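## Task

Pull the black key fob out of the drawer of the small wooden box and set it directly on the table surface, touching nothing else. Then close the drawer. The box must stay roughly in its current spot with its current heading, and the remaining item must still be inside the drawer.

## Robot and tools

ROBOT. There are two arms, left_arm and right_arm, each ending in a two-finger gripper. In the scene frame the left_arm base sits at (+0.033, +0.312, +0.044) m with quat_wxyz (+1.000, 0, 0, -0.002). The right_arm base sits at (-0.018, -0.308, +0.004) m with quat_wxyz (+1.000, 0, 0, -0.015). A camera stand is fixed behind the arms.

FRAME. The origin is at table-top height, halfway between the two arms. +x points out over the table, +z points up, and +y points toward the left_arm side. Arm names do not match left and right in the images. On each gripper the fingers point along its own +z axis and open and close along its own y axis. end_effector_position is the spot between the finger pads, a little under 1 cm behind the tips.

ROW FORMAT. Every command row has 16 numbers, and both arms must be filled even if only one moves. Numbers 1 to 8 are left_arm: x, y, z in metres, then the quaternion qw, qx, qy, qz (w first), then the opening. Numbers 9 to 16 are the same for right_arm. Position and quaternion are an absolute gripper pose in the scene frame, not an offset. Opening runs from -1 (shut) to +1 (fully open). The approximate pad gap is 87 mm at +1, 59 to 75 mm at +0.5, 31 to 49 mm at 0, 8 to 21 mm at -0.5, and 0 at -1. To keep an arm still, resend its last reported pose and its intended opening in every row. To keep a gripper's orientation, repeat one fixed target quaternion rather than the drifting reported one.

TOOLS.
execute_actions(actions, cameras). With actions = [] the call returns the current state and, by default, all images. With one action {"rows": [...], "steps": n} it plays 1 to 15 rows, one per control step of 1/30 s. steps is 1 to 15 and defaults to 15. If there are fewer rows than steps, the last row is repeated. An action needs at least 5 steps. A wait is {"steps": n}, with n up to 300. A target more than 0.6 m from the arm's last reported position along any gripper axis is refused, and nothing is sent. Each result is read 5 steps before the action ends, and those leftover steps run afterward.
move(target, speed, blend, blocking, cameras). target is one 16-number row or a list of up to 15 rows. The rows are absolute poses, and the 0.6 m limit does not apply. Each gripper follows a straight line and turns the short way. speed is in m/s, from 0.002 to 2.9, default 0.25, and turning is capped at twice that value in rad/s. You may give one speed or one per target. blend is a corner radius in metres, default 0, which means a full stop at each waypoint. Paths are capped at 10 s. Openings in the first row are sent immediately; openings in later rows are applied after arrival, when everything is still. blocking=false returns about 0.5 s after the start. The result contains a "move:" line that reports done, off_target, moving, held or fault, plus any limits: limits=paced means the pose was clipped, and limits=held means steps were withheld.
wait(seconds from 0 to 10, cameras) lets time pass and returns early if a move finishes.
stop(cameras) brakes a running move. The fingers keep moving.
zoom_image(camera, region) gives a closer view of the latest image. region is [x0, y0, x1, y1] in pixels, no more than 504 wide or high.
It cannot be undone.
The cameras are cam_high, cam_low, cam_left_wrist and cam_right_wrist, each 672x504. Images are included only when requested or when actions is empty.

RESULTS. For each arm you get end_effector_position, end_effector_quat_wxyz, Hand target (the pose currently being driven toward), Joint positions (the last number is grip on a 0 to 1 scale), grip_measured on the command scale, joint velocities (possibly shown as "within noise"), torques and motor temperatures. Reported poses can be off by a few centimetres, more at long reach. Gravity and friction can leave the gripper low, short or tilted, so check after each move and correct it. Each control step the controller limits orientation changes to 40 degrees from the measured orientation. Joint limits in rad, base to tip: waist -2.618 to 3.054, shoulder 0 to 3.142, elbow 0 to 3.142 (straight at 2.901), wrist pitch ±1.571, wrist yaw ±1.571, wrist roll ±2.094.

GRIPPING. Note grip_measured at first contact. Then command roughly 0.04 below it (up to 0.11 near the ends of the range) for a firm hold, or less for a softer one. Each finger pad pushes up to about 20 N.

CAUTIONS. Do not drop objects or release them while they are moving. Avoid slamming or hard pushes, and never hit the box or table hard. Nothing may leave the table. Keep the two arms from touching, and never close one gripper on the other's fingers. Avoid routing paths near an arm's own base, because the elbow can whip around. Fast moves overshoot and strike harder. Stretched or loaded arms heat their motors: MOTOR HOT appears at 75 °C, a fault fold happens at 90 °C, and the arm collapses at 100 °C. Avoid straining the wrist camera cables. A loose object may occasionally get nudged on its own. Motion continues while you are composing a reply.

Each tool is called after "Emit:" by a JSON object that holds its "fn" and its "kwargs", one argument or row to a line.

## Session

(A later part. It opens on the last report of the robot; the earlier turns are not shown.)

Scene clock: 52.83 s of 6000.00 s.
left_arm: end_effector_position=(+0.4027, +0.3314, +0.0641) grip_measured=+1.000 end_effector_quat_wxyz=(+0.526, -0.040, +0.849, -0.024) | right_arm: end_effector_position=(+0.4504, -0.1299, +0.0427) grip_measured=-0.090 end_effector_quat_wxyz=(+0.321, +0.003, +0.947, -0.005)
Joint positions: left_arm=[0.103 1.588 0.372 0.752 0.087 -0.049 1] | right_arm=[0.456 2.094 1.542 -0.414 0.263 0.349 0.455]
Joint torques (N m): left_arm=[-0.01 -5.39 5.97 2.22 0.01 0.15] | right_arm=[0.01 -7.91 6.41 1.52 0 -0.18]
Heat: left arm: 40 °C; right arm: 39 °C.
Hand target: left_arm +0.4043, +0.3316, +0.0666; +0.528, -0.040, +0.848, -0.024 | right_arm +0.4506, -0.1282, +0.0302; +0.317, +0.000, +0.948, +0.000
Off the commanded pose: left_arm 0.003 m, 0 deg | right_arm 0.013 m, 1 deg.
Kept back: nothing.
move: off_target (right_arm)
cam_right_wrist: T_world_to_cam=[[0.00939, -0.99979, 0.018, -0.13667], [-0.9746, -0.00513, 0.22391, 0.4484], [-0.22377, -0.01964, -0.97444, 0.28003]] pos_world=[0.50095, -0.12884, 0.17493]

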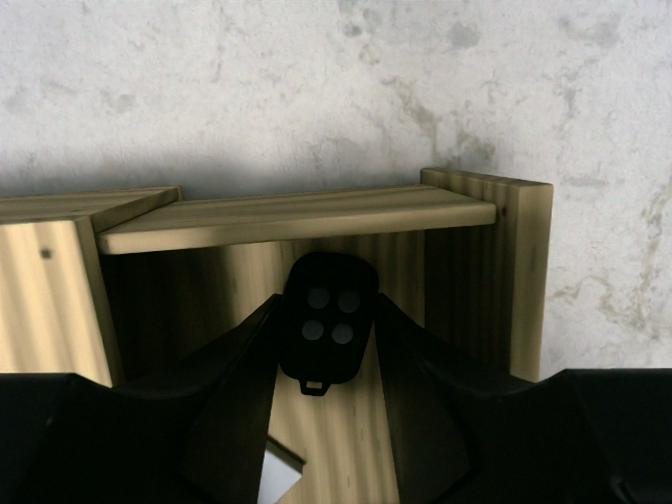

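Emit:
{"fn": "move", "kwargs": {
  "target": [
    [0.4044,0.3316,0.0666,0.528,-0.040,0.848,-0.024,1,0.446,-0.126,0.09,0.317,0,0.948,0,-0.6],
    [0.4044,0.3316,0.0666,0.528,-0.040,0.848,-0.024,1,0.44,-0.128,0.17,0.317,0,0.948,0,-0.6],
    [0.4044,0.3316,0.0666,0.528,-0.040,0.848,-0.024,1,0.42,-0.37,0.14,0.317,0.05,0.946,-0.02,-0.6],
    [0.4044,0.3316,0.0666,0.528,-0.040,0.848,-0.024,1,0.42,-0.37,0.06,0.317,0.05,0.946,-0.02,-0.6]
  ],
  "speed": [0.06,0.15,0.2,0.1],
  "blend": [0.01,0.03,0.02,0],
  "cameras": ["cam_high","cam_low","cam_right_wrist"]
}}

Emit:
{"fn": "zoom_image", "kwargs": {
  "camera": "cam_low",
  "region": [180, 140, 340, 280]
}}

Scene clock: 57.57 s of 6000.00 s.
left_arm: end_effector_position=(+0.4027, +0.3314, +0.0641) grip_measured=+1.000 end_effector_quat_wxyz=(+0.526, -0.040, +0.849, -0.024) | right_arm: end_effector_position=(+0.4165, -0.3673, +0.0655) grip_measured=-0.090 end_effector_quat_wxyz=(+0.313, +0.052, +0.948, -0.022)
Joint positions: left_arm=[0.103 1.588 0.372 0.752 0.087 -0.049 1] | right_arm=[-0.107 1.82 1.248 -0.359 -0.007 -0.025 0.455]
Joint torques (N m): left_arm=[-0.03 -5.39 5.93 2.22 0.02 0.14] | right_arm=[-0.72 -6.56 7.42 1.5 -0.11 -0.24]
Motor temperatures (°C): left_arm=[26 38 40 39 25 27 23] | right_arm=[25 40 35 33 28 29 29]
Heat: left arm: 40 °C; right arm: 40 °C.
Hand target: left_arm +0.4043, +0.3316, +0.0666; +0.528, -0.040, +0.848, -0.024 | right_arm +0.4198, -0.3701, +0.0601; +0.317, +0.050, +0.947, -0.020
Off the commanded pose: left_arm 0.003 m, 0 deg | right_arm 0.007 m, 1 deg.
Kept back: nothing.
move: done
cam_right_wrist: T_world_to_cam=[[-0.09456, -0.9953, 0.02083, -0.32933], [-0.96656, 0.0968, 0.23749, 0.44224], [-0.23839, 0.00233, -0.97117, 0.30389]] pos_world=[0.46875, -0.3713, 0.19696]

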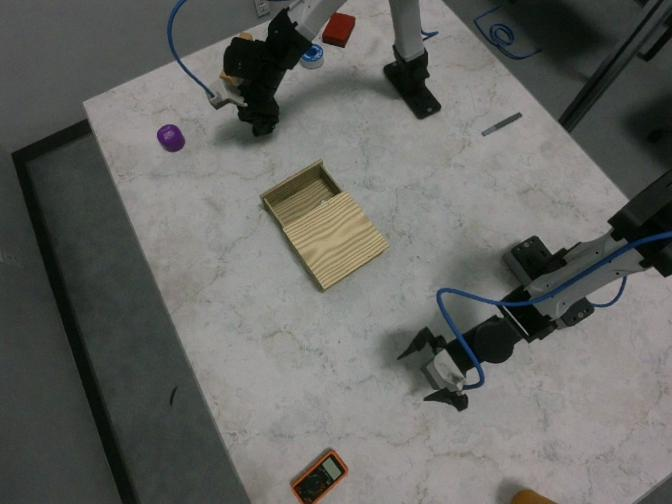

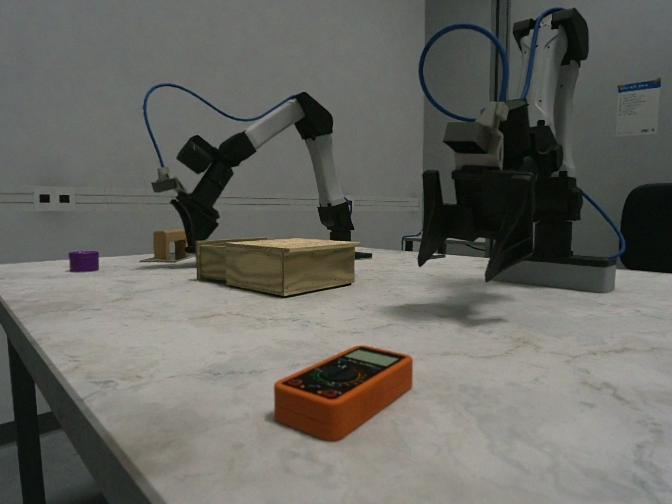

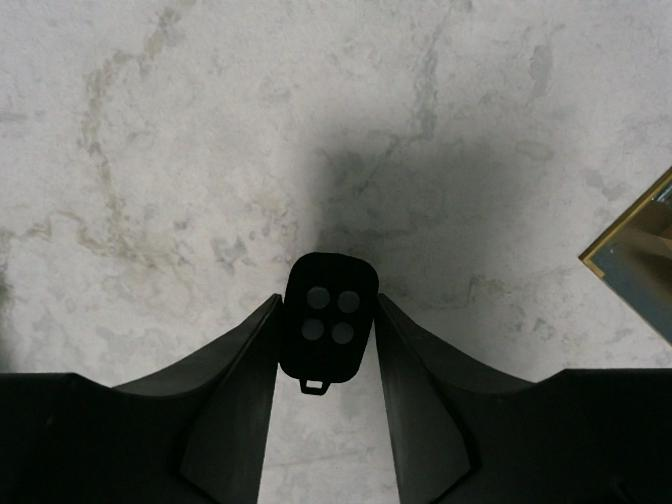

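Scaled by 3.150 from the camera's image (finer frame: 960x720).

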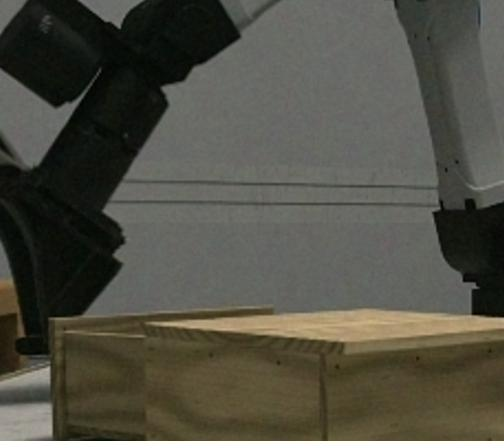

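Emit:
{"fn": "move", "kwargs": {
  "target": [
    [0.4044,0.3316,0.0666,0.528,-0.040,0.848,-0.024,1,0.42,-0.37,0.034,0.317,0.05,0.946,-0.02,-0.6]
  ],
  "speed": 0.04,
  "cameras": ["cam_high","cam_right_wrist"]
}}

Emit:
{"fn": "zoom_image", "kwargs": {
  "camera": "cam_high",
  "region": [200, 40, 330, 170]
}}

Scene clock: 59.03 s of 6000.00 s.
left_arm: end_effector_position=(+0.4027, +0.3314, +0.0641) grip_measured=+1.000 end_effector_quat_wxyz=(+0.526, -0.040, +0.849, -0.024) | right_arm: end_effector_position=(+0.4172, -0.3673, +0.0403) grip_measured=-0.090 end_effector_quat_wxyz=(+0.314, +0.052, +0.948, -0.022)
Joint positions: left_arm=[0.103 1.588 0.372 0.752 0.087 -0.049 1] | right_arm=[-0.107 1.857 1.186 -0.259 -0.007 -0.025 0.455]
Joint torques (N m): left_arm=[-0.01 -5.41 6 2.21 0.02 0.15] | right_arm=[-0.66 -6.58 7.25 1.52 -0.14 -0.24]
Heat: left arm: 40 °C; right arm: 40 °C.
Hand target: left_arm +0.4043, +0.3316, +0.0666; +0.528, -0.040, +0.848, -0.024 | right_arm +0.4198, -0.3700, +0.0342; +0.317, +0.050, +0.947, -0.020
Off the commanded pose: left_arm 0.003 m, 0 deg | right_arm 0.007 m, 0 deg.
Kept back: nothing.
move: done
cam_right_wrist: T_world_to_cam=[[-0.09438, -0.99532, 0.02066, -0.32883], [-0.96712, 0.09659, 0.23528, 0.44916], [-0.23617, 0.00223, -0.97171, 0.27863]] pos_world=[0.46916, -0.3713, 0.17186]

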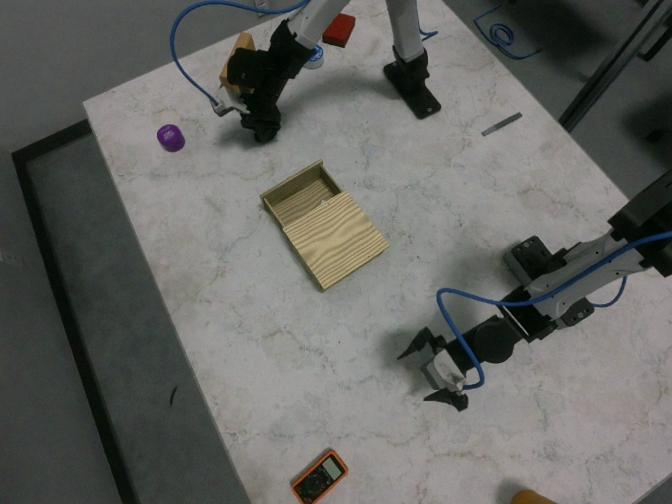

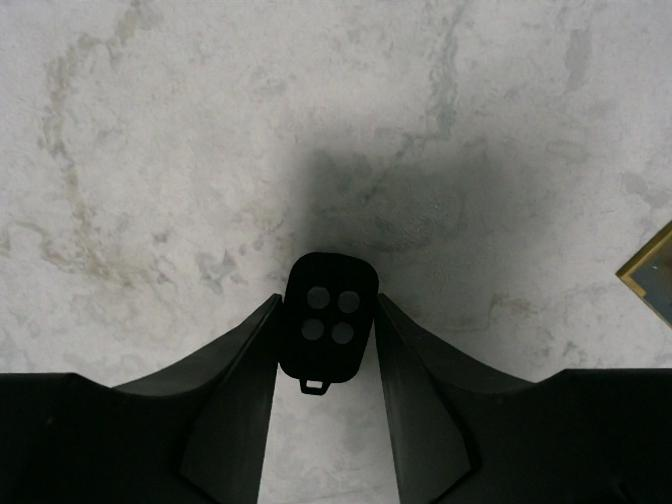

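Scaled by 3.877 from the camera's image (finer frame: 960x720).

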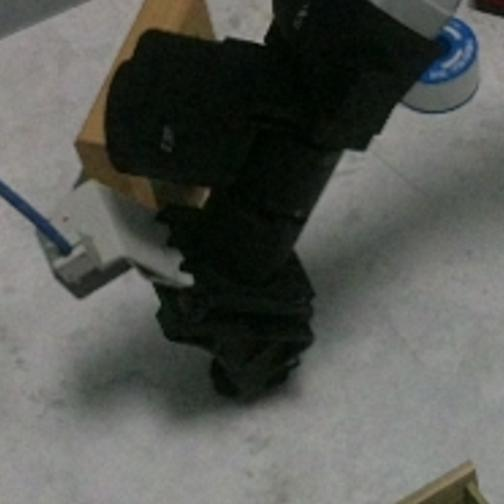

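Not yet touching; keep lowering in small steps.

Emit:
{"fn": "move", "kwargs": {
  "target": [
    [0.4044,0.3316,0.0666,0.528,-0.040,0.848,-0.024,1,0.42,-0.37,0.023,0.317,0.05,0.946,-0.02,-0.6]
  ],
  "speed": 0.03
}}

Emit:
{"fn": "move", "kwargs": {
  "target": [
    [0.4044,0.3316,0.0666,0.528,-0.040,0.848,-0.024,1,0.42,-0.37,0.013,0.317,0.05,0.946,-0.02,-0.6]
  ],
  "speed": 0.03,
  "cameras": ["cam_low","cam_right_wrist"]
}}

Scene clock: 60.03 s of 6000.00 s.
left_arm: end_effector_position=(+0.4027, +0.3314, +0.0641) grip_measured=+1.000 end_effector_quat_wxyz=(+0.526, -0.040, +0.849, -0.024) | right_arm: end_effector_position=(+0.4181, -0.3674, +0.0304) grip_measured=-0.090 end_effector_quat_wxyz=(+0.316, +0.051, +0.947, -0.022)
Joint positions: left_arm=[0.103 1.588 0.372 0.752 0.087 -0.049 1] | right_arm=[-0.107 1.875 1.166 -0.218 -0.007 -0.026 0.455]
Joint torques (N m): left_arm=[0.02 -5.39 5.97 2.21 0.03 0.14] | right_arm=[-0.79 -6.58 7.04 1.52 -0.13 -0.25]
Heat: left arm: 40 °C; right arm: 39 °C.
Hand target: left_arm +0.4043, +0.3316, +0.0666; +0.528, -0.040, +0.848, -0.024 | right_arm +0.4198, -0.3700, +0.0231; +0.317, +0.050, +0.947, -0.020
Off the commanded pose: left_arm 0.003 m, 0 deg | right_arm 0.008 m, 0 deg.
Kept back: nothing.
move: done

Scene clock: 60.67 s of 6000.00 s.
left_arm: end_effector_position=(+0.4027, +0.3314, +0.0641) grip_measured=+1.000 end_effector_quat_wxyz=(+0.526, -0.040, +0.849, -0.024) | right_arm: end_effector_position=(+0.4224, -0.3681, +0.0296) grip_measured=-0.090 end_effector_quat_wxyz=(+0.328, +0.051, +0.943, -0.024)
Joint positions: left_arm=[0.103 1.588 0.372 0.752 0.087 -0.049 1] | right_arm=[-0.107 1.877 1.151 -0.175 -0.007 -0.027 0.455]
Joint torques (N m): left_arm=[-0.02 -5.37 5.97 2.22 0.02 0.14] | right_arm=[-0.79 -5.33 6.24 1.38 -0.14 -0.2]
Heat: left arm: 40 °C; right arm: 39 °C.
Hand target: left_arm +0.4043, +0.3316, +0.0666; +0.528, -0.040, +0.848, -0.024 | right_arm +0.4193, -0.3699, +0.0134; +0.317, +0.050, +0.947, -0.020
Off the commanded pose: left_arm 0.003 m, 0 deg | right_arm 0.017 m, 1 deg.
Kept back: nothing.
move: off_target (right_arm)
cam_right_wrist: T_world_to_cam=[[-0.0941, -0.99531, 0.02249, -0.32905], [-0.97347, 0.09672, 0.20739, 0.46036], [-0.2086, -0.00237, -0.978, 0.2564]] pos_world=[0.47067, -0.37142, 0.16268]

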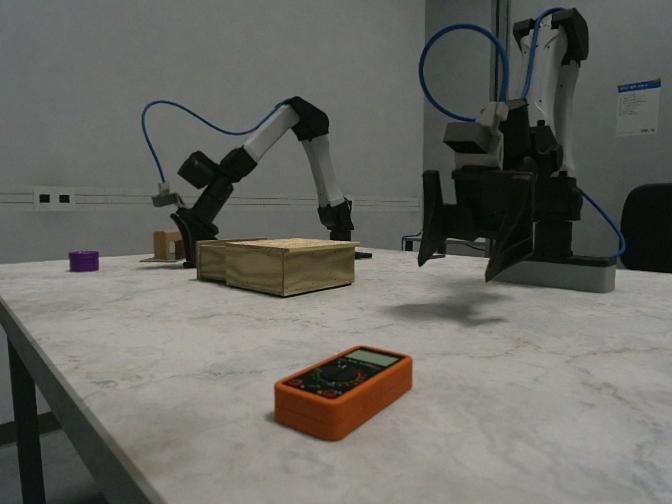

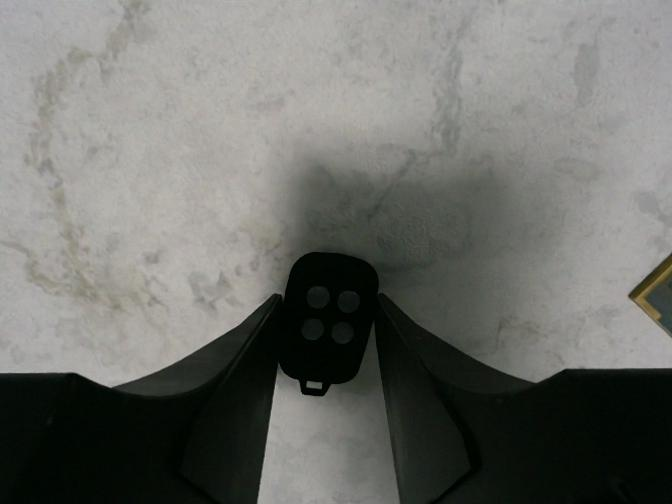

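Emit:
{"fn": "move", "kwargs": {
  "target": [
    [0.4044,0.3316,0.0666,0.528,-0.040,0.848,-0.024,1,0.42,-0.37,0.022,0.317,0.05,0.946,-0.02,-0.6],
    [0.4044,0.3316,0.0666,0.528,-0.040,0.848,-0.024,1,0.42,-0.37,0.022,0.317,0.05,0.946,-0.02,0.3],
    [0.4044,0.3316,0.0666,0.528,-0.040,0.848,-0.024,1,0.41,-0.37,0.14,0.317,0.05,0.946,-0.02,0.3]
  ],
  "speed": 0.1,
  "cameras": ["cam_high","cam_right_wrist"]
}}

Emit:
{"fn": "zoom_image", "kwargs": {
  "camera": "cam_high",
  "region": [250, 150, 400, 300]
}}

Scene clock: 63.97 s of 6000.00 s.
left_arm: end_effector_position=(+0.4027, +0.3314, +0.0641) grip_measured=+1.000 end_effector_quat_wxyz=(+0.526, -0.040, +0.849, -0.024) | right_arm: end_effector_position=(+0.4022, -0.3667, +0.1122) grip_measured=+0.300 end_effector_quat_wxyz=(+0.284, +0.052, +0.957, -0.020)
Joint positions: left_arm=[0.103 1.588 0.372 0.752 0.087 -0.049 1] | right_arm=[-0.11 1.773 1.406 -0.625 -0.009 -0.029 0.65]
Joint torques (N m): left_arm=[0.02 -5.38 5.93 2.22 0.02 0.14] | right_arm=[-0.81 -10.56 11.81 1.16 -0.1 -0.23]
Heat: left arm: 40 °C; right arm: 40 °C.
Hand target: left_arm +0.4043, +0.3316, +0.0666; +0.528, -0.040, +0.848, -0.024 | right_arm +0.4092, -0.3700, +0.1399; +0.317, +0.050, +0.947, -0.021
Off the commanded pose: left_arm 0.003 m, 0 deg | right_arm 0.029 m, 4 deg.
Kept back: nothing.
move: off_target (right_arm)
cam_right_wrist: T_world_to_cam=[[-0.09356, -0.99545, 0.01827, -0.33121], [-0.95049, 0.09476, 0.29594, 0.40359], [-0.29632, 0.01032, -0.95503, 0.37026]] pos_world=[0.46233, -0.37177, 0.24022]

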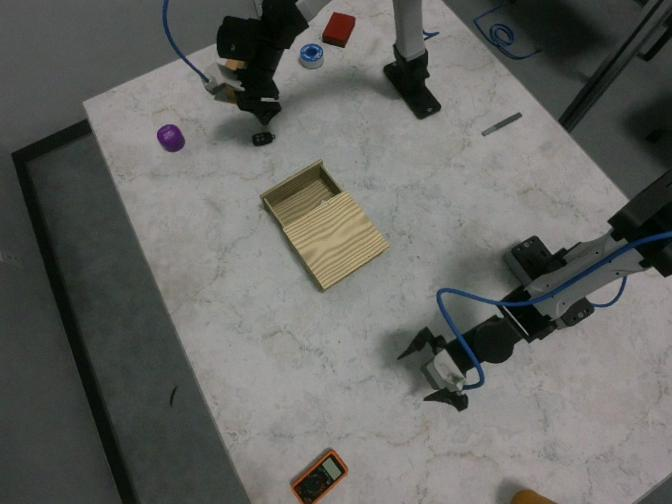

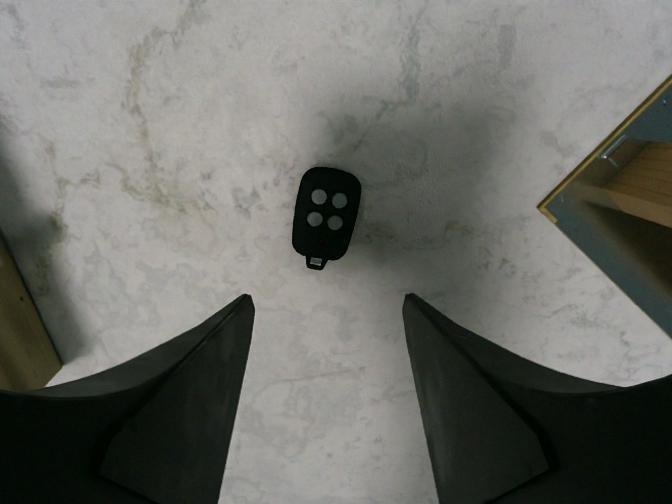

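Scaled by 3.360 from the camera's image (finer frame: 960x720).

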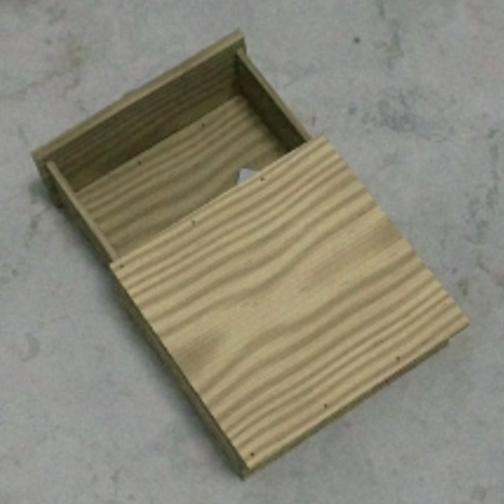

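Emit:
{"fn": "move", "kwargs": {
  "target": [
    [0.4044,0.3316,0.0666,0.528,-0.040,0.848,-0.024,1,0.38,-0.28,0.14,0.316,-0.360,0.869,0.131,-1],
    [0.4044,0.3316,0.0666,0.528,-0.040,0.848,-0.024,1,0.385,-0.25,0.055,0.316,-0.360,0.869,0.131,-1],
    [0.4044,0.3316,0.0666,0.528,-0.040,0.848,-0.024,1,0.383,-0.20,0.050,0.316,-0.360,0.869,0.131,-1]
  ],
  "speed": [0.15,0.12,0.06],
  "blend": [0.02,0.01,0],
  "cameras": ["cam_high","cam_low","cam_right_wrist"]
}}

Emit:
{"fn": "zoom_image", "kwargs": {
  "camera": "cam_high",
  "region": [230, 110, 400, 280]
}}

Scene clock: 70.20 s of 6000.00 s.
left_arm: end_effector_position=(+0.4027, +0.3314, +0.0641) grip_measured=+1.000 end_effector_quat_wxyz=(+0.526, -0.040, +0.849, -0.024) | right_arm: end_effector_position=(+0.3816, -0.2022, +0.0572) grip_measured=-0.999 end_effector_quat_wxyz=(+0.317, -0.362, +0.866, +0.132)
Joint positions: left_arm=[0.103 1.588 0.372 0.752 0.087 -0.049 1] | right_arm=[0.168 1.767 1.135 -0.347 -0.401 -0.53 0]
Joint torques (N m): left_arm=[0.02 -5.41 5.98 2.22 0.02 0.14] | right_arm=[0.79 -5.85 7.09 1.31 -0.17 -0.03]
Heat: left arm: 40 °C; right arm: 40 °C.
Hand target: left_arm +0.4043, +0.3316, +0.0666; +0.528, -0.040, +0.848, -0.024 | right_arm +0.3828, -0.2001, +0.0501; +0.316, -0.360, +0.868, +0.131
Off the commanded pose: left_arm 0.003 m, 0 deg | right_arm 0.008 m, 0 deg.
Kept back: nothing.
move: done
cam_right_wrist: T_world_to_cam=[[0.72291, -0.6908, 0.01406, -0.41811], [-0.68183, -0.70993, 0.17637, 0.12632], [-0.11185, -0.13709, -0.98422, 0.21146]] pos_world=[0.41204, -0.17016, 0.19172]

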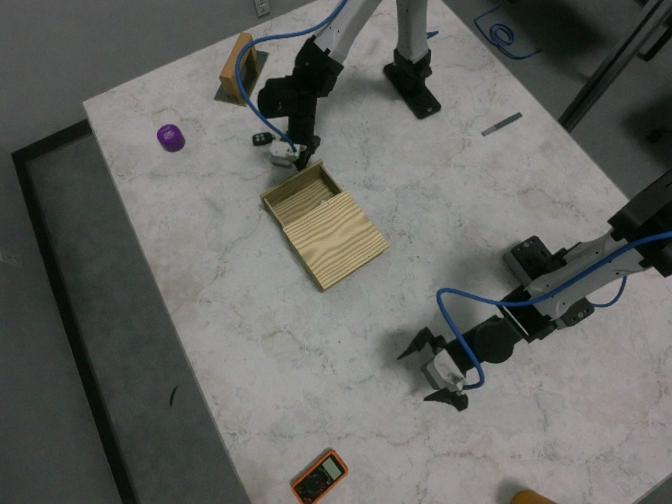

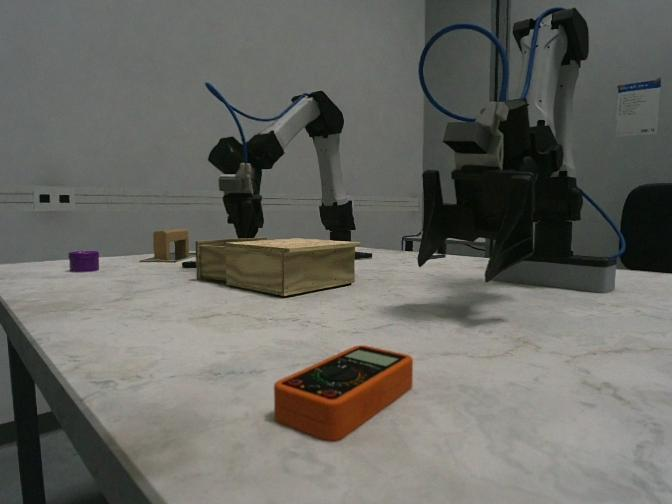

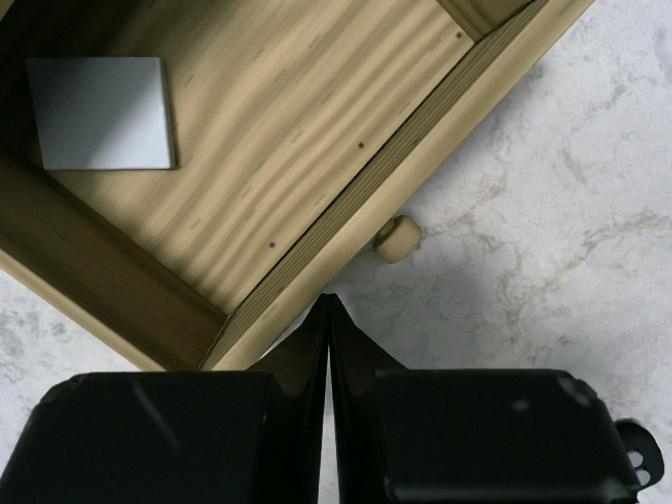

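Scaled by 2.965 from the camera's image (finer frame: 960x720).

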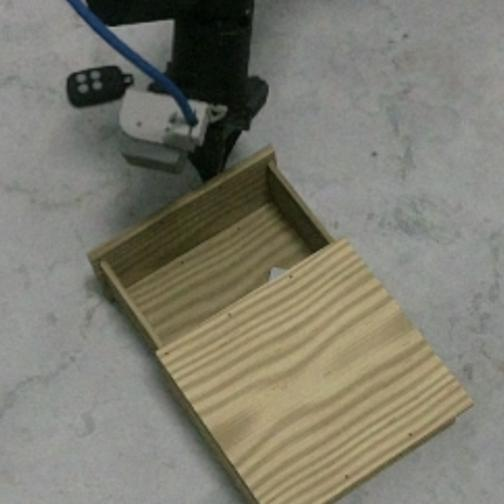

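Emit:
{"fn": "move", "kwargs": {
  "target": [
    [0.4044,0.3316,0.0666,0.528,-0.040,0.848,-0.024,1,0.384,-0.13,0.050,0.316,-0.360,0.869,0.131,-1]
  ],
  "speed": 0.06,
  "cameras": ["cam_high","cam_low","cam_right_wrist"]
}}

Emit:
{"fn": "zoom_image", "kwargs": {
  "camera": "cam_high",
  "region": [250, 150, 400, 300]
}}

Scene clock: 72.07 s of 6000.00 s.
left_arm: end_effector_position=(+0.4027, +0.3314, +0.0641) grip_measured=+1.000 end_effector_quat_wxyz=(+0.526, -0.040, +0.849, -0.024) | right_arm: end_effector_position=(+0.3795, -0.1508, +0.0488) grip_measured=-1.000 end_effector_quat_wxyz=(+0.308, -0.350, +0.878, +0.110)
Joint positions: left_arm=[0.103 1.588 0.372 0.752 0.087 -0.049 1] | right_arm=[0.337 1.809 1.156 -0.293 -0.252 -0.37 0]
Joint torques (N m): left_arm=[-0.01 -5.41 5.96 2.22 0.03 0.15] | right_arm=[2.86 -5.48 10.56 1.41 -0.52 -0.01]
Heat: left arm: 40 °C; right arm: 40 °C.
Hand target: left_arm +0.4043, +0.3316, +0.0666; +0.528, -0.040, +0.848, -0.024 | right_arm +0.3829, -0.1304, +0.0504; +0.315, -0.360, +0.868, +0.131
Off the commanded pose: left_arm 0.003 m, 0 deg | right_arm 0.021 m, 3 deg.
Kept back: nothing.
move: off_target (right_arm)
cam_right_wrist: T_world_to_cam=[[0.69465, -0.71853, 0.03432, -0.37539], [-0.70785, -0.67427, 0.21047, 0.17632], [-0.12808, -0.1705, -0.977, 0.21075]] pos_world=[0.41257, -0.11491, 0.18168]

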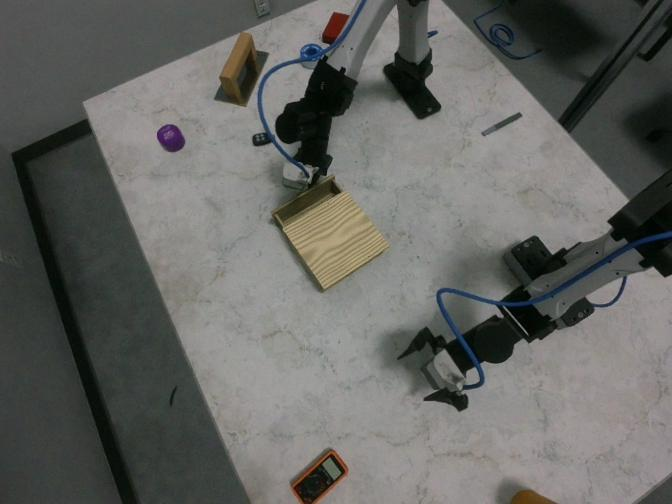

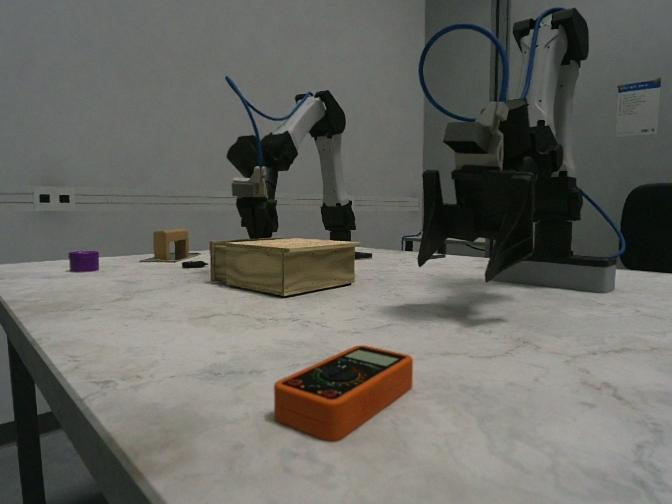

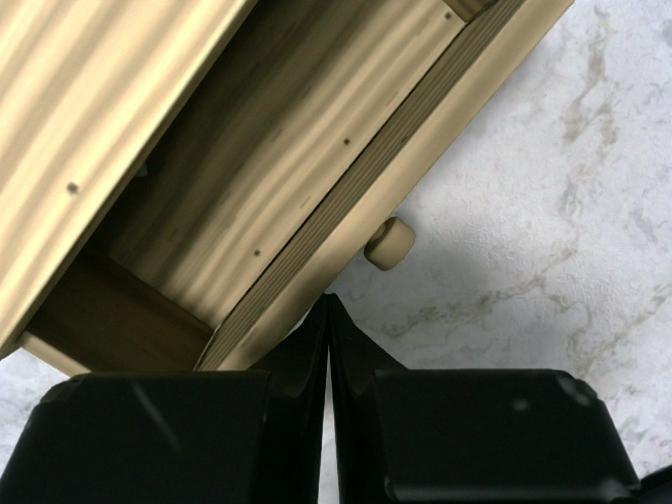

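Scaled by 3.360 from the camera's image (finer frame: 960x720).

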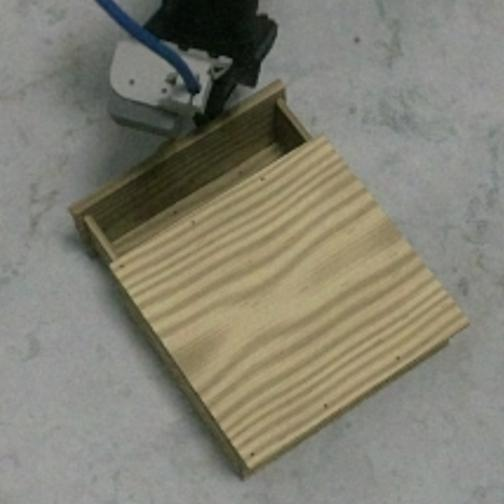

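Emit:
{"fn": "move", "kwargs": {
  "target": [
    [0.4044,0.3316,0.0666,0.528,-0.040,0.848,-0.024,1,0.382,-0.075,0.050,0.316,-0.360,0.869,0.131,-1]
  ],
  "speed": 0.06,
  "cameras": ["cam_high","cam_right_wrist"]
}}

Emit:
{"fn": "zoom_image", "kwargs": {
  "camera": "cam_high",
  "region": [250, 150, 400, 300]
}}

Scene clock: 73.60 s of 6000.00 s.
left_arm: end_effector_position=(+0.4027, +0.3314, +0.0641) grip_measured=+1.000 end_effector_quat_wxyz=(+0.526, -0.040, +0.849, -0.024) | right_arm: end_effector_position=(+0.3798, -0.1061, +0.0479) grip_measured=-1.000 end_effector_quat_wxyz=(+0.306, -0.345, +0.882, +0.097)
Joint positions: left_arm=[0.103 1.588 0.372 0.752 0.087 -0.049 1] | right_arm=[0.464 1.867 1.228 -0.292 -0.15 -0.263 0]
Joint torques (N m): left_arm=[-0.05 -5.38 6.01 2.21 0.01 0.15] | right_arm=[3.71 -5.57 11.32 1.5 -0.57 0.03]
Heat: left arm: 40 °C; right arm: 40 °C.
Hand target: left_arm +0.4043, +0.3316, +0.0666; +0.528, -0.040, +0.848, -0.024 | right_arm +0.3802, -0.0763, +0.0508; +0.315, -0.360, +0.868, +0.131
Off the commanded pose: left_arm 0.003 m, 0 deg | right_arm 0.031 m, 5 deg.
Kept back: nothing.
move: off_target (right_arm)
cam_right_wrist: T_world_to_cam=[[0.68079, -0.73072, 0.05074, -0.34033], [-0.72084, -0.65607, 0.22353, 0.21317], [-0.13005, -0.18875, -0.97337, 0.21613]] pos_world=[0.41346, -0.06804, 0.17999]

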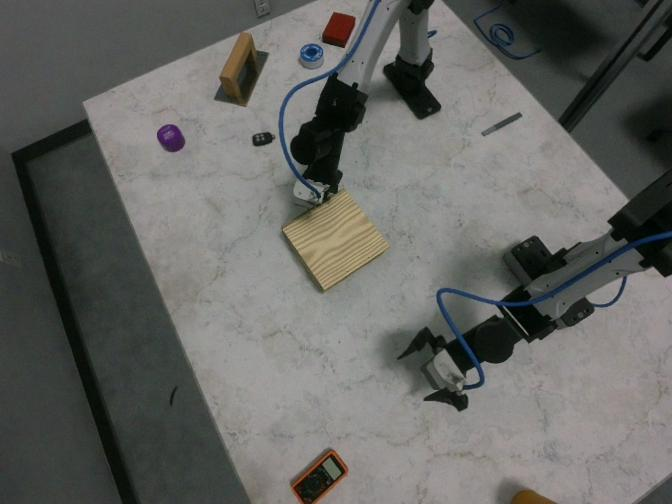

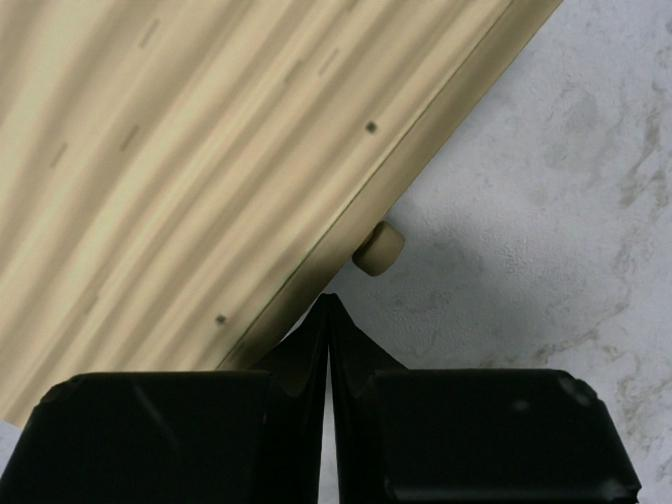

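Scaled by 3.360 from the camera's image (finer frame: 960x720).

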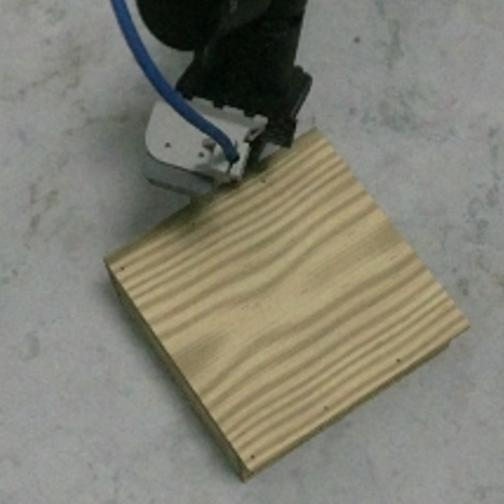

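Emit:
{"fn": "move", "kwargs": {
  "target": [
    [0.4044,0.3316,0.0666,0.528,-0.040,0.848,-0.024,1,0.378,-0.15,0.050,0.316,-0.360,0.869,0.131,-1],
    [0.4044,0.3316,0.0666,0.528,-0.040,0.848,-0.024,1,0.335,-0.15,0.050,0.316,-0.360,0.869,0.131,-1],
    [0.4044,0.3316,0.0666,0.528,-0.040,0.848,-0.024,1,0.335,-0.08,0.050,0.316,-0.360,0.869,0.131,-1]
  ],
  "speed": 0.06,
  "blend": [0.005,0.005,0],
  "cameras": ["cam_high","cam_right_wrist"]
}}

Emit:
{"fn": "zoom_image", "kwargs": {
  "camera": "cam_high",
  "region": [250, 150, 400, 300]
}}

Scene clock: 77.53 s of 6000.00 s.
left_arm: end_effector_position=(+0.4027, +0.3314, +0.0641) grip_measured=+1.000 end_effector_quat_wxyz=(+0.526, -0.040, +0.849, -0.024) | right_arm: end_effector_position=(+0.3155, -0.0995, +0.0380) grip_measured=-0.999 end_effector_quat_wxyz=(+0.282, -0.359, +0.881, +0.121)
Joint positions: left_arm=[0.103 1.588 0.372 0.752 0.087 -0.049 1] | right_arm=[0.536 1.721 1.019 -0.265 -0.166 -0.216 0]
Joint torques (N m): left_arm=[0.02 -5.38 5.98 2.23 0.02 0.15] | right_arm=[1.59 -5.15 12.15 1.72 -0.13 -0.03]
Heat: left arm: 41 °C; right arm: 40 °C.
Hand target: left_arm +0.4043, +0.3316, +0.0666; +0.528, -0.040, +0.848, -0.024 | right_arm +0.3332, -0.0810, +0.0513; +0.315, -0.360, +0.868, +0.131
Off the commanded pose: left_arm 0.003 m, 0 deg | right_arm 0.030 m, 4 deg.
Kept back: nothing.
move: off_target (right_arm)
cam_right_wrist: T_world_to_cam=[[0.71407, -0.70008, -0.00069, -0.29663], [-0.67734, -0.69113, 0.25208, 0.15506], [-0.17695, -0.17954, -0.96771, 0.21497]] pos_world=[0.35488, -0.0619, 0.16873]

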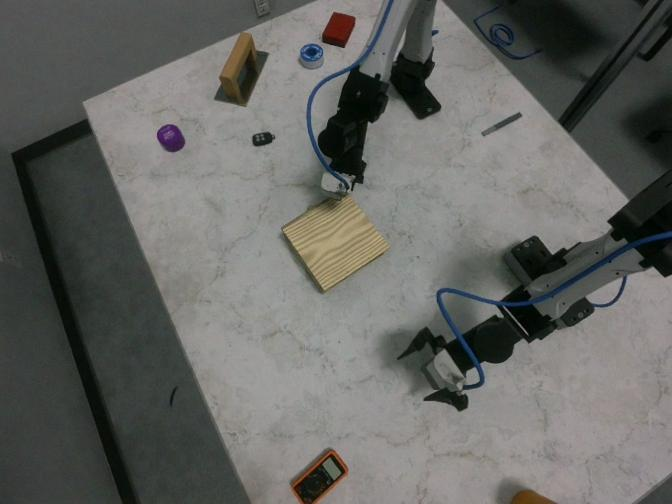

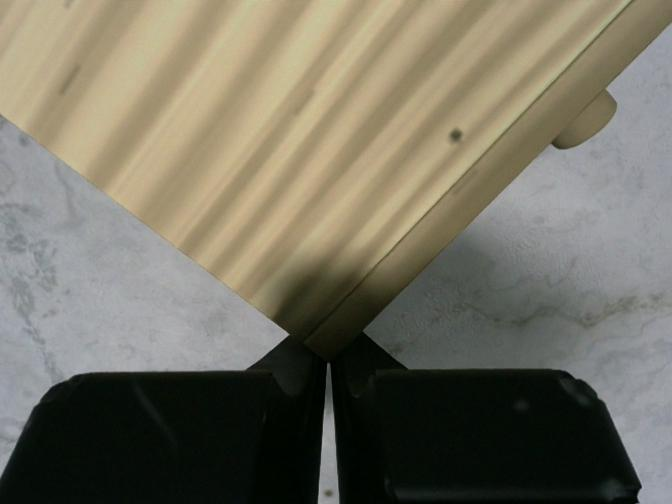

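Scaled by 3.360 from the camera's image (finer frame: 960x720).

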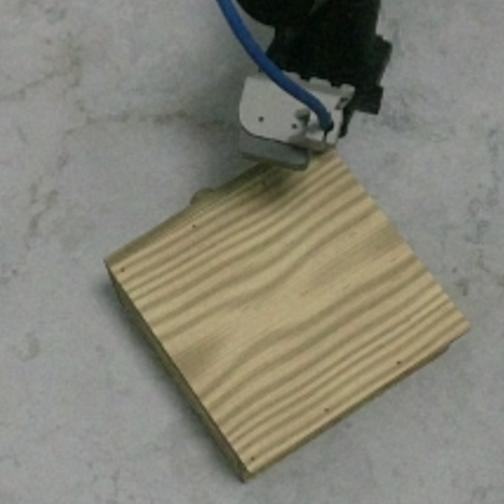

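Emit:
{"fn": "move", "kwargs": {
  "target": [
    [0.4044,0.3316,0.0666,0.528,-0.040,0.848,-0.024,1,0.330,-0.15,0.050,0.316,-0.360,0.869,0.131,-1],
    [0.4044,0.3316,0.0666,0.528,-0.040,0.848,-0.024,1,0.358,-0.15,0.050,0.316,-0.360,0.869,0.131,-1],
    [0.4044,0.3316,0.0666,0.528,-0.040,0.848,-0.024,1,0.364,-0.065,0.050,0.316,-0.360,0.869,0.131,-1]
  ],
  "speed": 0.06,
  "blend": [0.003,0.005,0],
  "cameras": ["cam_high","cam_right_wrist"]
}}

Emit:
{"fn": "zoom_image", "kwargs": {
  "camera": "cam_high",
  "region": [250, 150, 400, 300]
}}

Scene clock: 81.27 s of 6000.00 s.
left_arm: end_effector_position=(+0.4027, +0.3314, +0.0641) grip_measured=+1.000 end_effector_quat_wxyz=(+0.526, -0.040, +0.849, -0.024) | right_arm: end_effector_position=(+0.3607, -0.1083, +0.0450) grip_measured=-1.000 end_effector_quat_wxyz=(+0.298, -0.338, +0.889, +0.080)
Joint positions: left_arm=[0.103 1.588 0.372 0.752 0.087 -0.049 1] | right_arm=[0.498 1.82 1.166 -0.297 -0.092 -0.229 0]
Joint torques (N m): left_arm=[0.02 -5.39 5.97 2.21 0.03 0.14] | right_arm=[5.04 -5.18 11.7 1.74 -0.89 0.08]
Heat: left arm: 41 °C; right arm: 39 °C.
Hand target: left_arm +0.4043, +0.3316, +0.0666; +0.528, -0.040, +0.848, -0.024 | right_arm +0.3606, -0.0673, +0.0518; +0.314, -0.361, +0.868, +0.130
Off the commanded pose: left_arm 0.003 m, 0 deg | right_arm 0.044 m, 7 deg.
Kept back: nothing.
move: off_target (right_arm)
cam_right_wrist: T_world_to_cam=[[0.66168, -0.74656, 0.06944, -0.3244], [-0.73572, -0.62863, 0.25206, 0.20564], [-0.14452, -0.21787, -0.96522, 0.21213]] pos_world=[0.3966, -0.0667, 0.17544]

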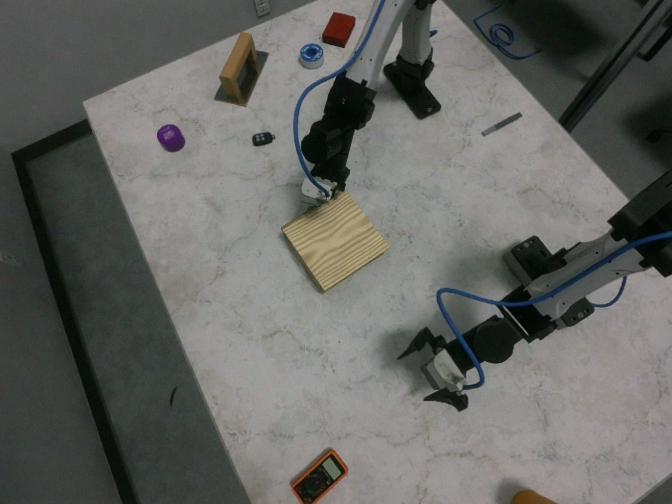

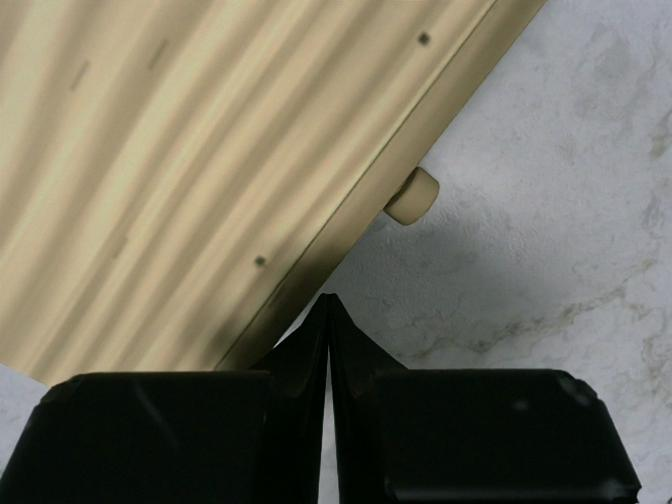

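Scaled by 3.360 from the camera's image (finer frame: 960x720).

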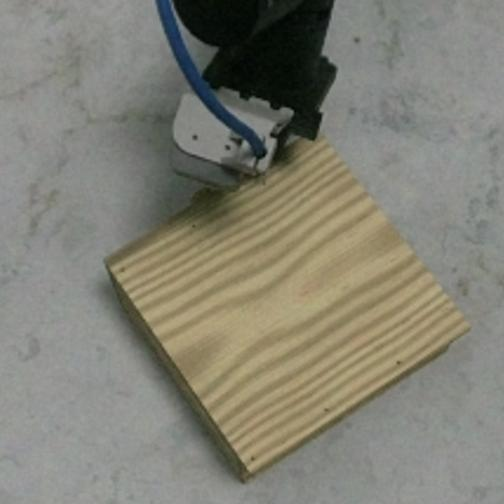

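Emit:
{"fn": "move", "kwargs": {
  "target": [
    [0.4044,0.3316,0.0666,0.528,-0.040,0.848,-0.024,1,0.368,-0.025,0.050,0.316,-0.360,0.869,0.131,-1]
  ],
  "speed": 0.04,
  "cameras": ["cam_high","cam_right_wrist"]
}}

Emit:
{"fn": "zoom_image", "kwargs": {
  "camera": "cam_high",
  "region": [250, 150, 400, 300]
}}

Scene clock: 83.13 s of 6000.00 s.
left_arm: end_effector_position=(+0.4027, +0.3314, +0.0641) grip_measured=+1.000 end_effector_quat_wxyz=(+0.526, -0.040, +0.849, -0.024) | right_arm: end_effector_position=(+0.3618, -0.0776, +0.0465) grip_measured=-1.000 end_effector_quat_wxyz=(+0.288, -0.338, +0.893, +0.068)
Joint positions: left_arm=[0.103 1.588 0.372 0.752 0.087 -0.049 1] | right_arm=[0.58 1.889 1.274 -0.356 -0.025 -0.166 0]
Joint torques (N m): left_arm=[0.01 -5.34 5.93 2.23 0.01 0.15] | right_arm=[5.07 -5.05 11.79 2 -0.97 0.07]
Heat: left arm: 41 °C; right arm: 39 °C.
Hand target: left_arm +0.4043, +0.3316, +0.0666; +0.528, -0.040, +0.848, -0.024 | right_arm +0.3629, -0.0287, +0.0533; +0.313, -0.361, +0.869, +0.130
Off the commanded pose: left_arm 0.003 m, 0 deg | right_arm 0.053 m, 9 deg.
Kept back: nothing.
move: off_target (right_arm)
cam_right_wrist: T_world_to_cam=[[0.65643, -0.74977, 0.08331, -0.3013], [-0.73773, -0.61494, 0.27857, 0.22592], [-0.15764, -0.24432, -0.9568, 0.22265]] pos_world=[0.39955, -0.03258, 0.17519]

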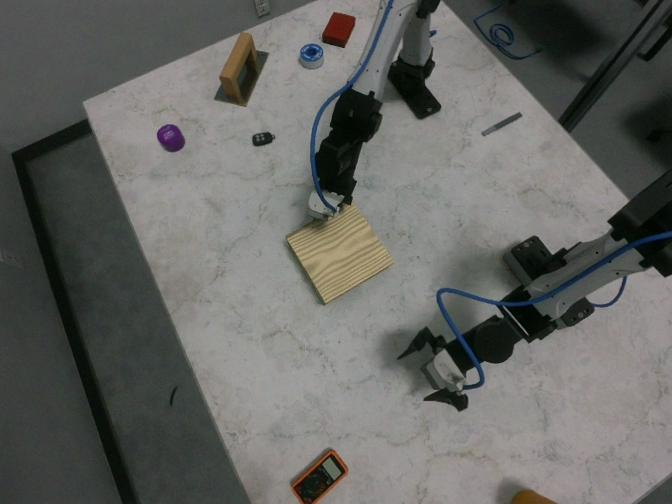

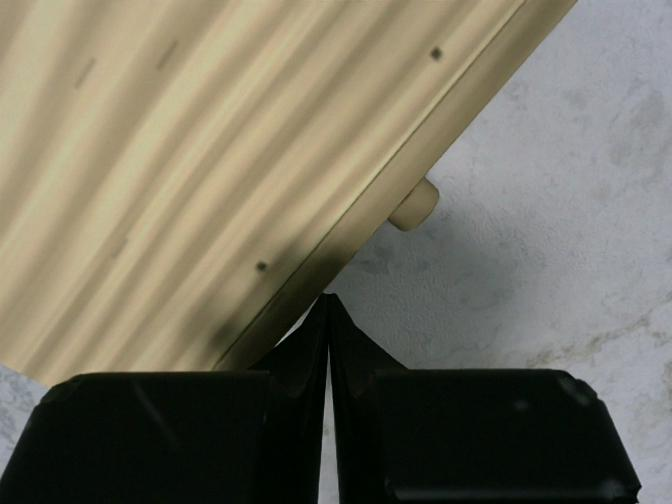

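Scaled by 3.360 from the camera's image (finer frame: 960x720).

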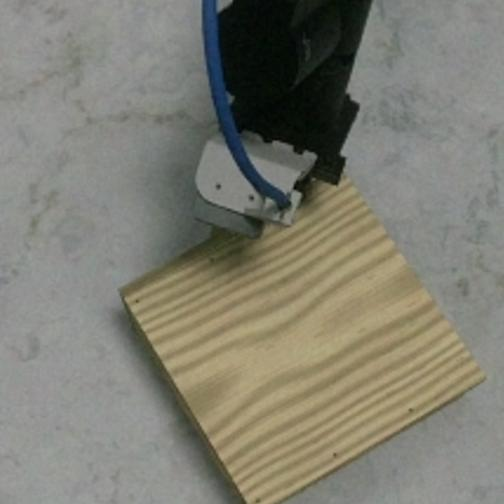

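Emit:
{"fn": "move", "kwargs": {
  "target": [
    [0.4044,0.3316,0.0666,0.528,-0.040,0.848,-0.024,1,0.358,-0.14,0.055,0.316,-0.360,0.869,0.131,-1],
    [0.4044,0.3316,0.0666,0.528,-0.040,0.848,-0.024,1,0.32,-0.23,0.14,0.316,-0.260,0.90,0.131,-1]
  ],
  "speed": 0.12,
  "blend": [0.01,0],
  "cameras": ["cam_high","cam_low"]
}}

Emit:
{"fn": "zoom_image", "kwargs": {
  "camera": "cam_high",
  "region": [250, 150, 400, 320]
}}

Emit:
{"fn": "zoom_image", "kwargs": {
  "camera": "cam_low",
  "region": [180, 200, 380, 320]
}}

Scene clock: 86.30 s of 6000.00 s.
left_arm: end_effector_position=(+0.4027, +0.3314, +0.0641) grip_measured=+1.000 end_effector_quat_wxyz=(+0.526, -0.040, +0.849, -0.024) | right_arm: end_effector_position=(+0.3122, -0.2302, +0.1178) grip_measured=-1.000 end_effector_quat_wxyz=(+0.287, -0.255, +0.914, +0.132)
Joint positions: left_arm=[0.103 1.588 0.372 0.752 0.087 -0.049 1] | right_arm=[0.121 1.465 1.091 -0.646 -0.353 -0.352 0]
Joint torques (N m): left_arm=[-0.02 -5.39 5.98 2.22 0.02 0.14] | right_arm=[-0.53 -7.47 11.78 1.07 -0.32 -0.26]
Heat: left arm: 41 °C; right arm: 39 °C.
Hand target: left_arm +0.4043, +0.3316, +0.0666; +0.528, -0.040, +0.848, -0.024 | right_arm +0.3195, -0.2300, +0.1398; +0.317, -0.261, +0.902, +0.131
Off the commanded pose: left_arm 0.003 m, 0 deg | right_arm 0.023 m, 4 deg.
Kept back: nothing.
move: off_target (right_arm)

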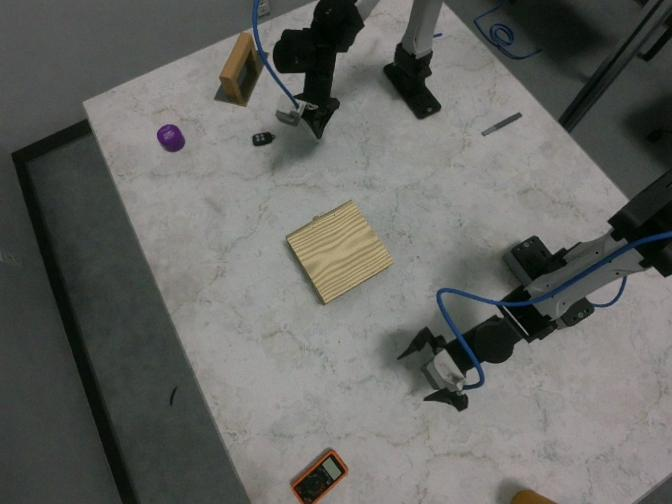

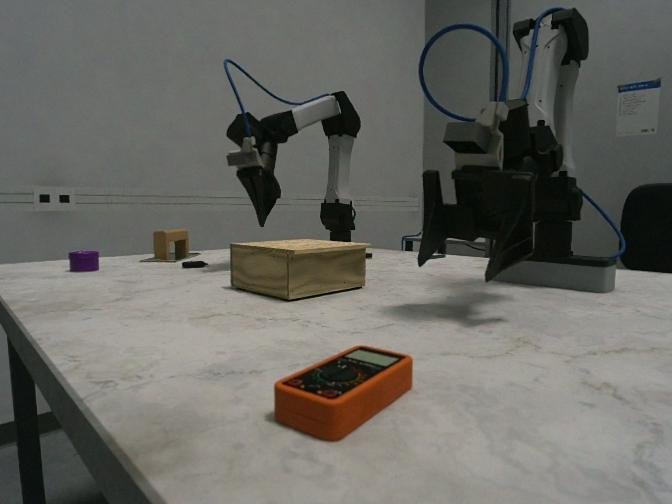

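Scaled by 2.965 from the camera's image (finer frame: 960x720).

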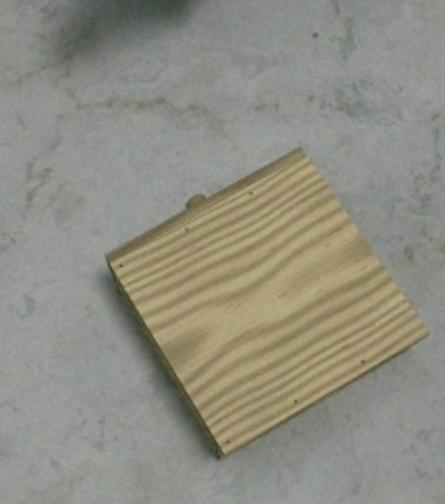

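Scaled by 2.520 from the camera's image (finer frame: 960x720).

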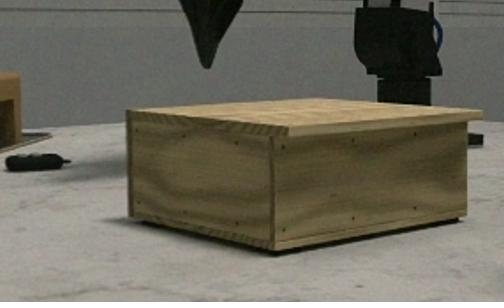

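Emit:
{"fn": "finished_scene", "kwargs": {
  "scene": 1
}}

The scene is finished: the task was done.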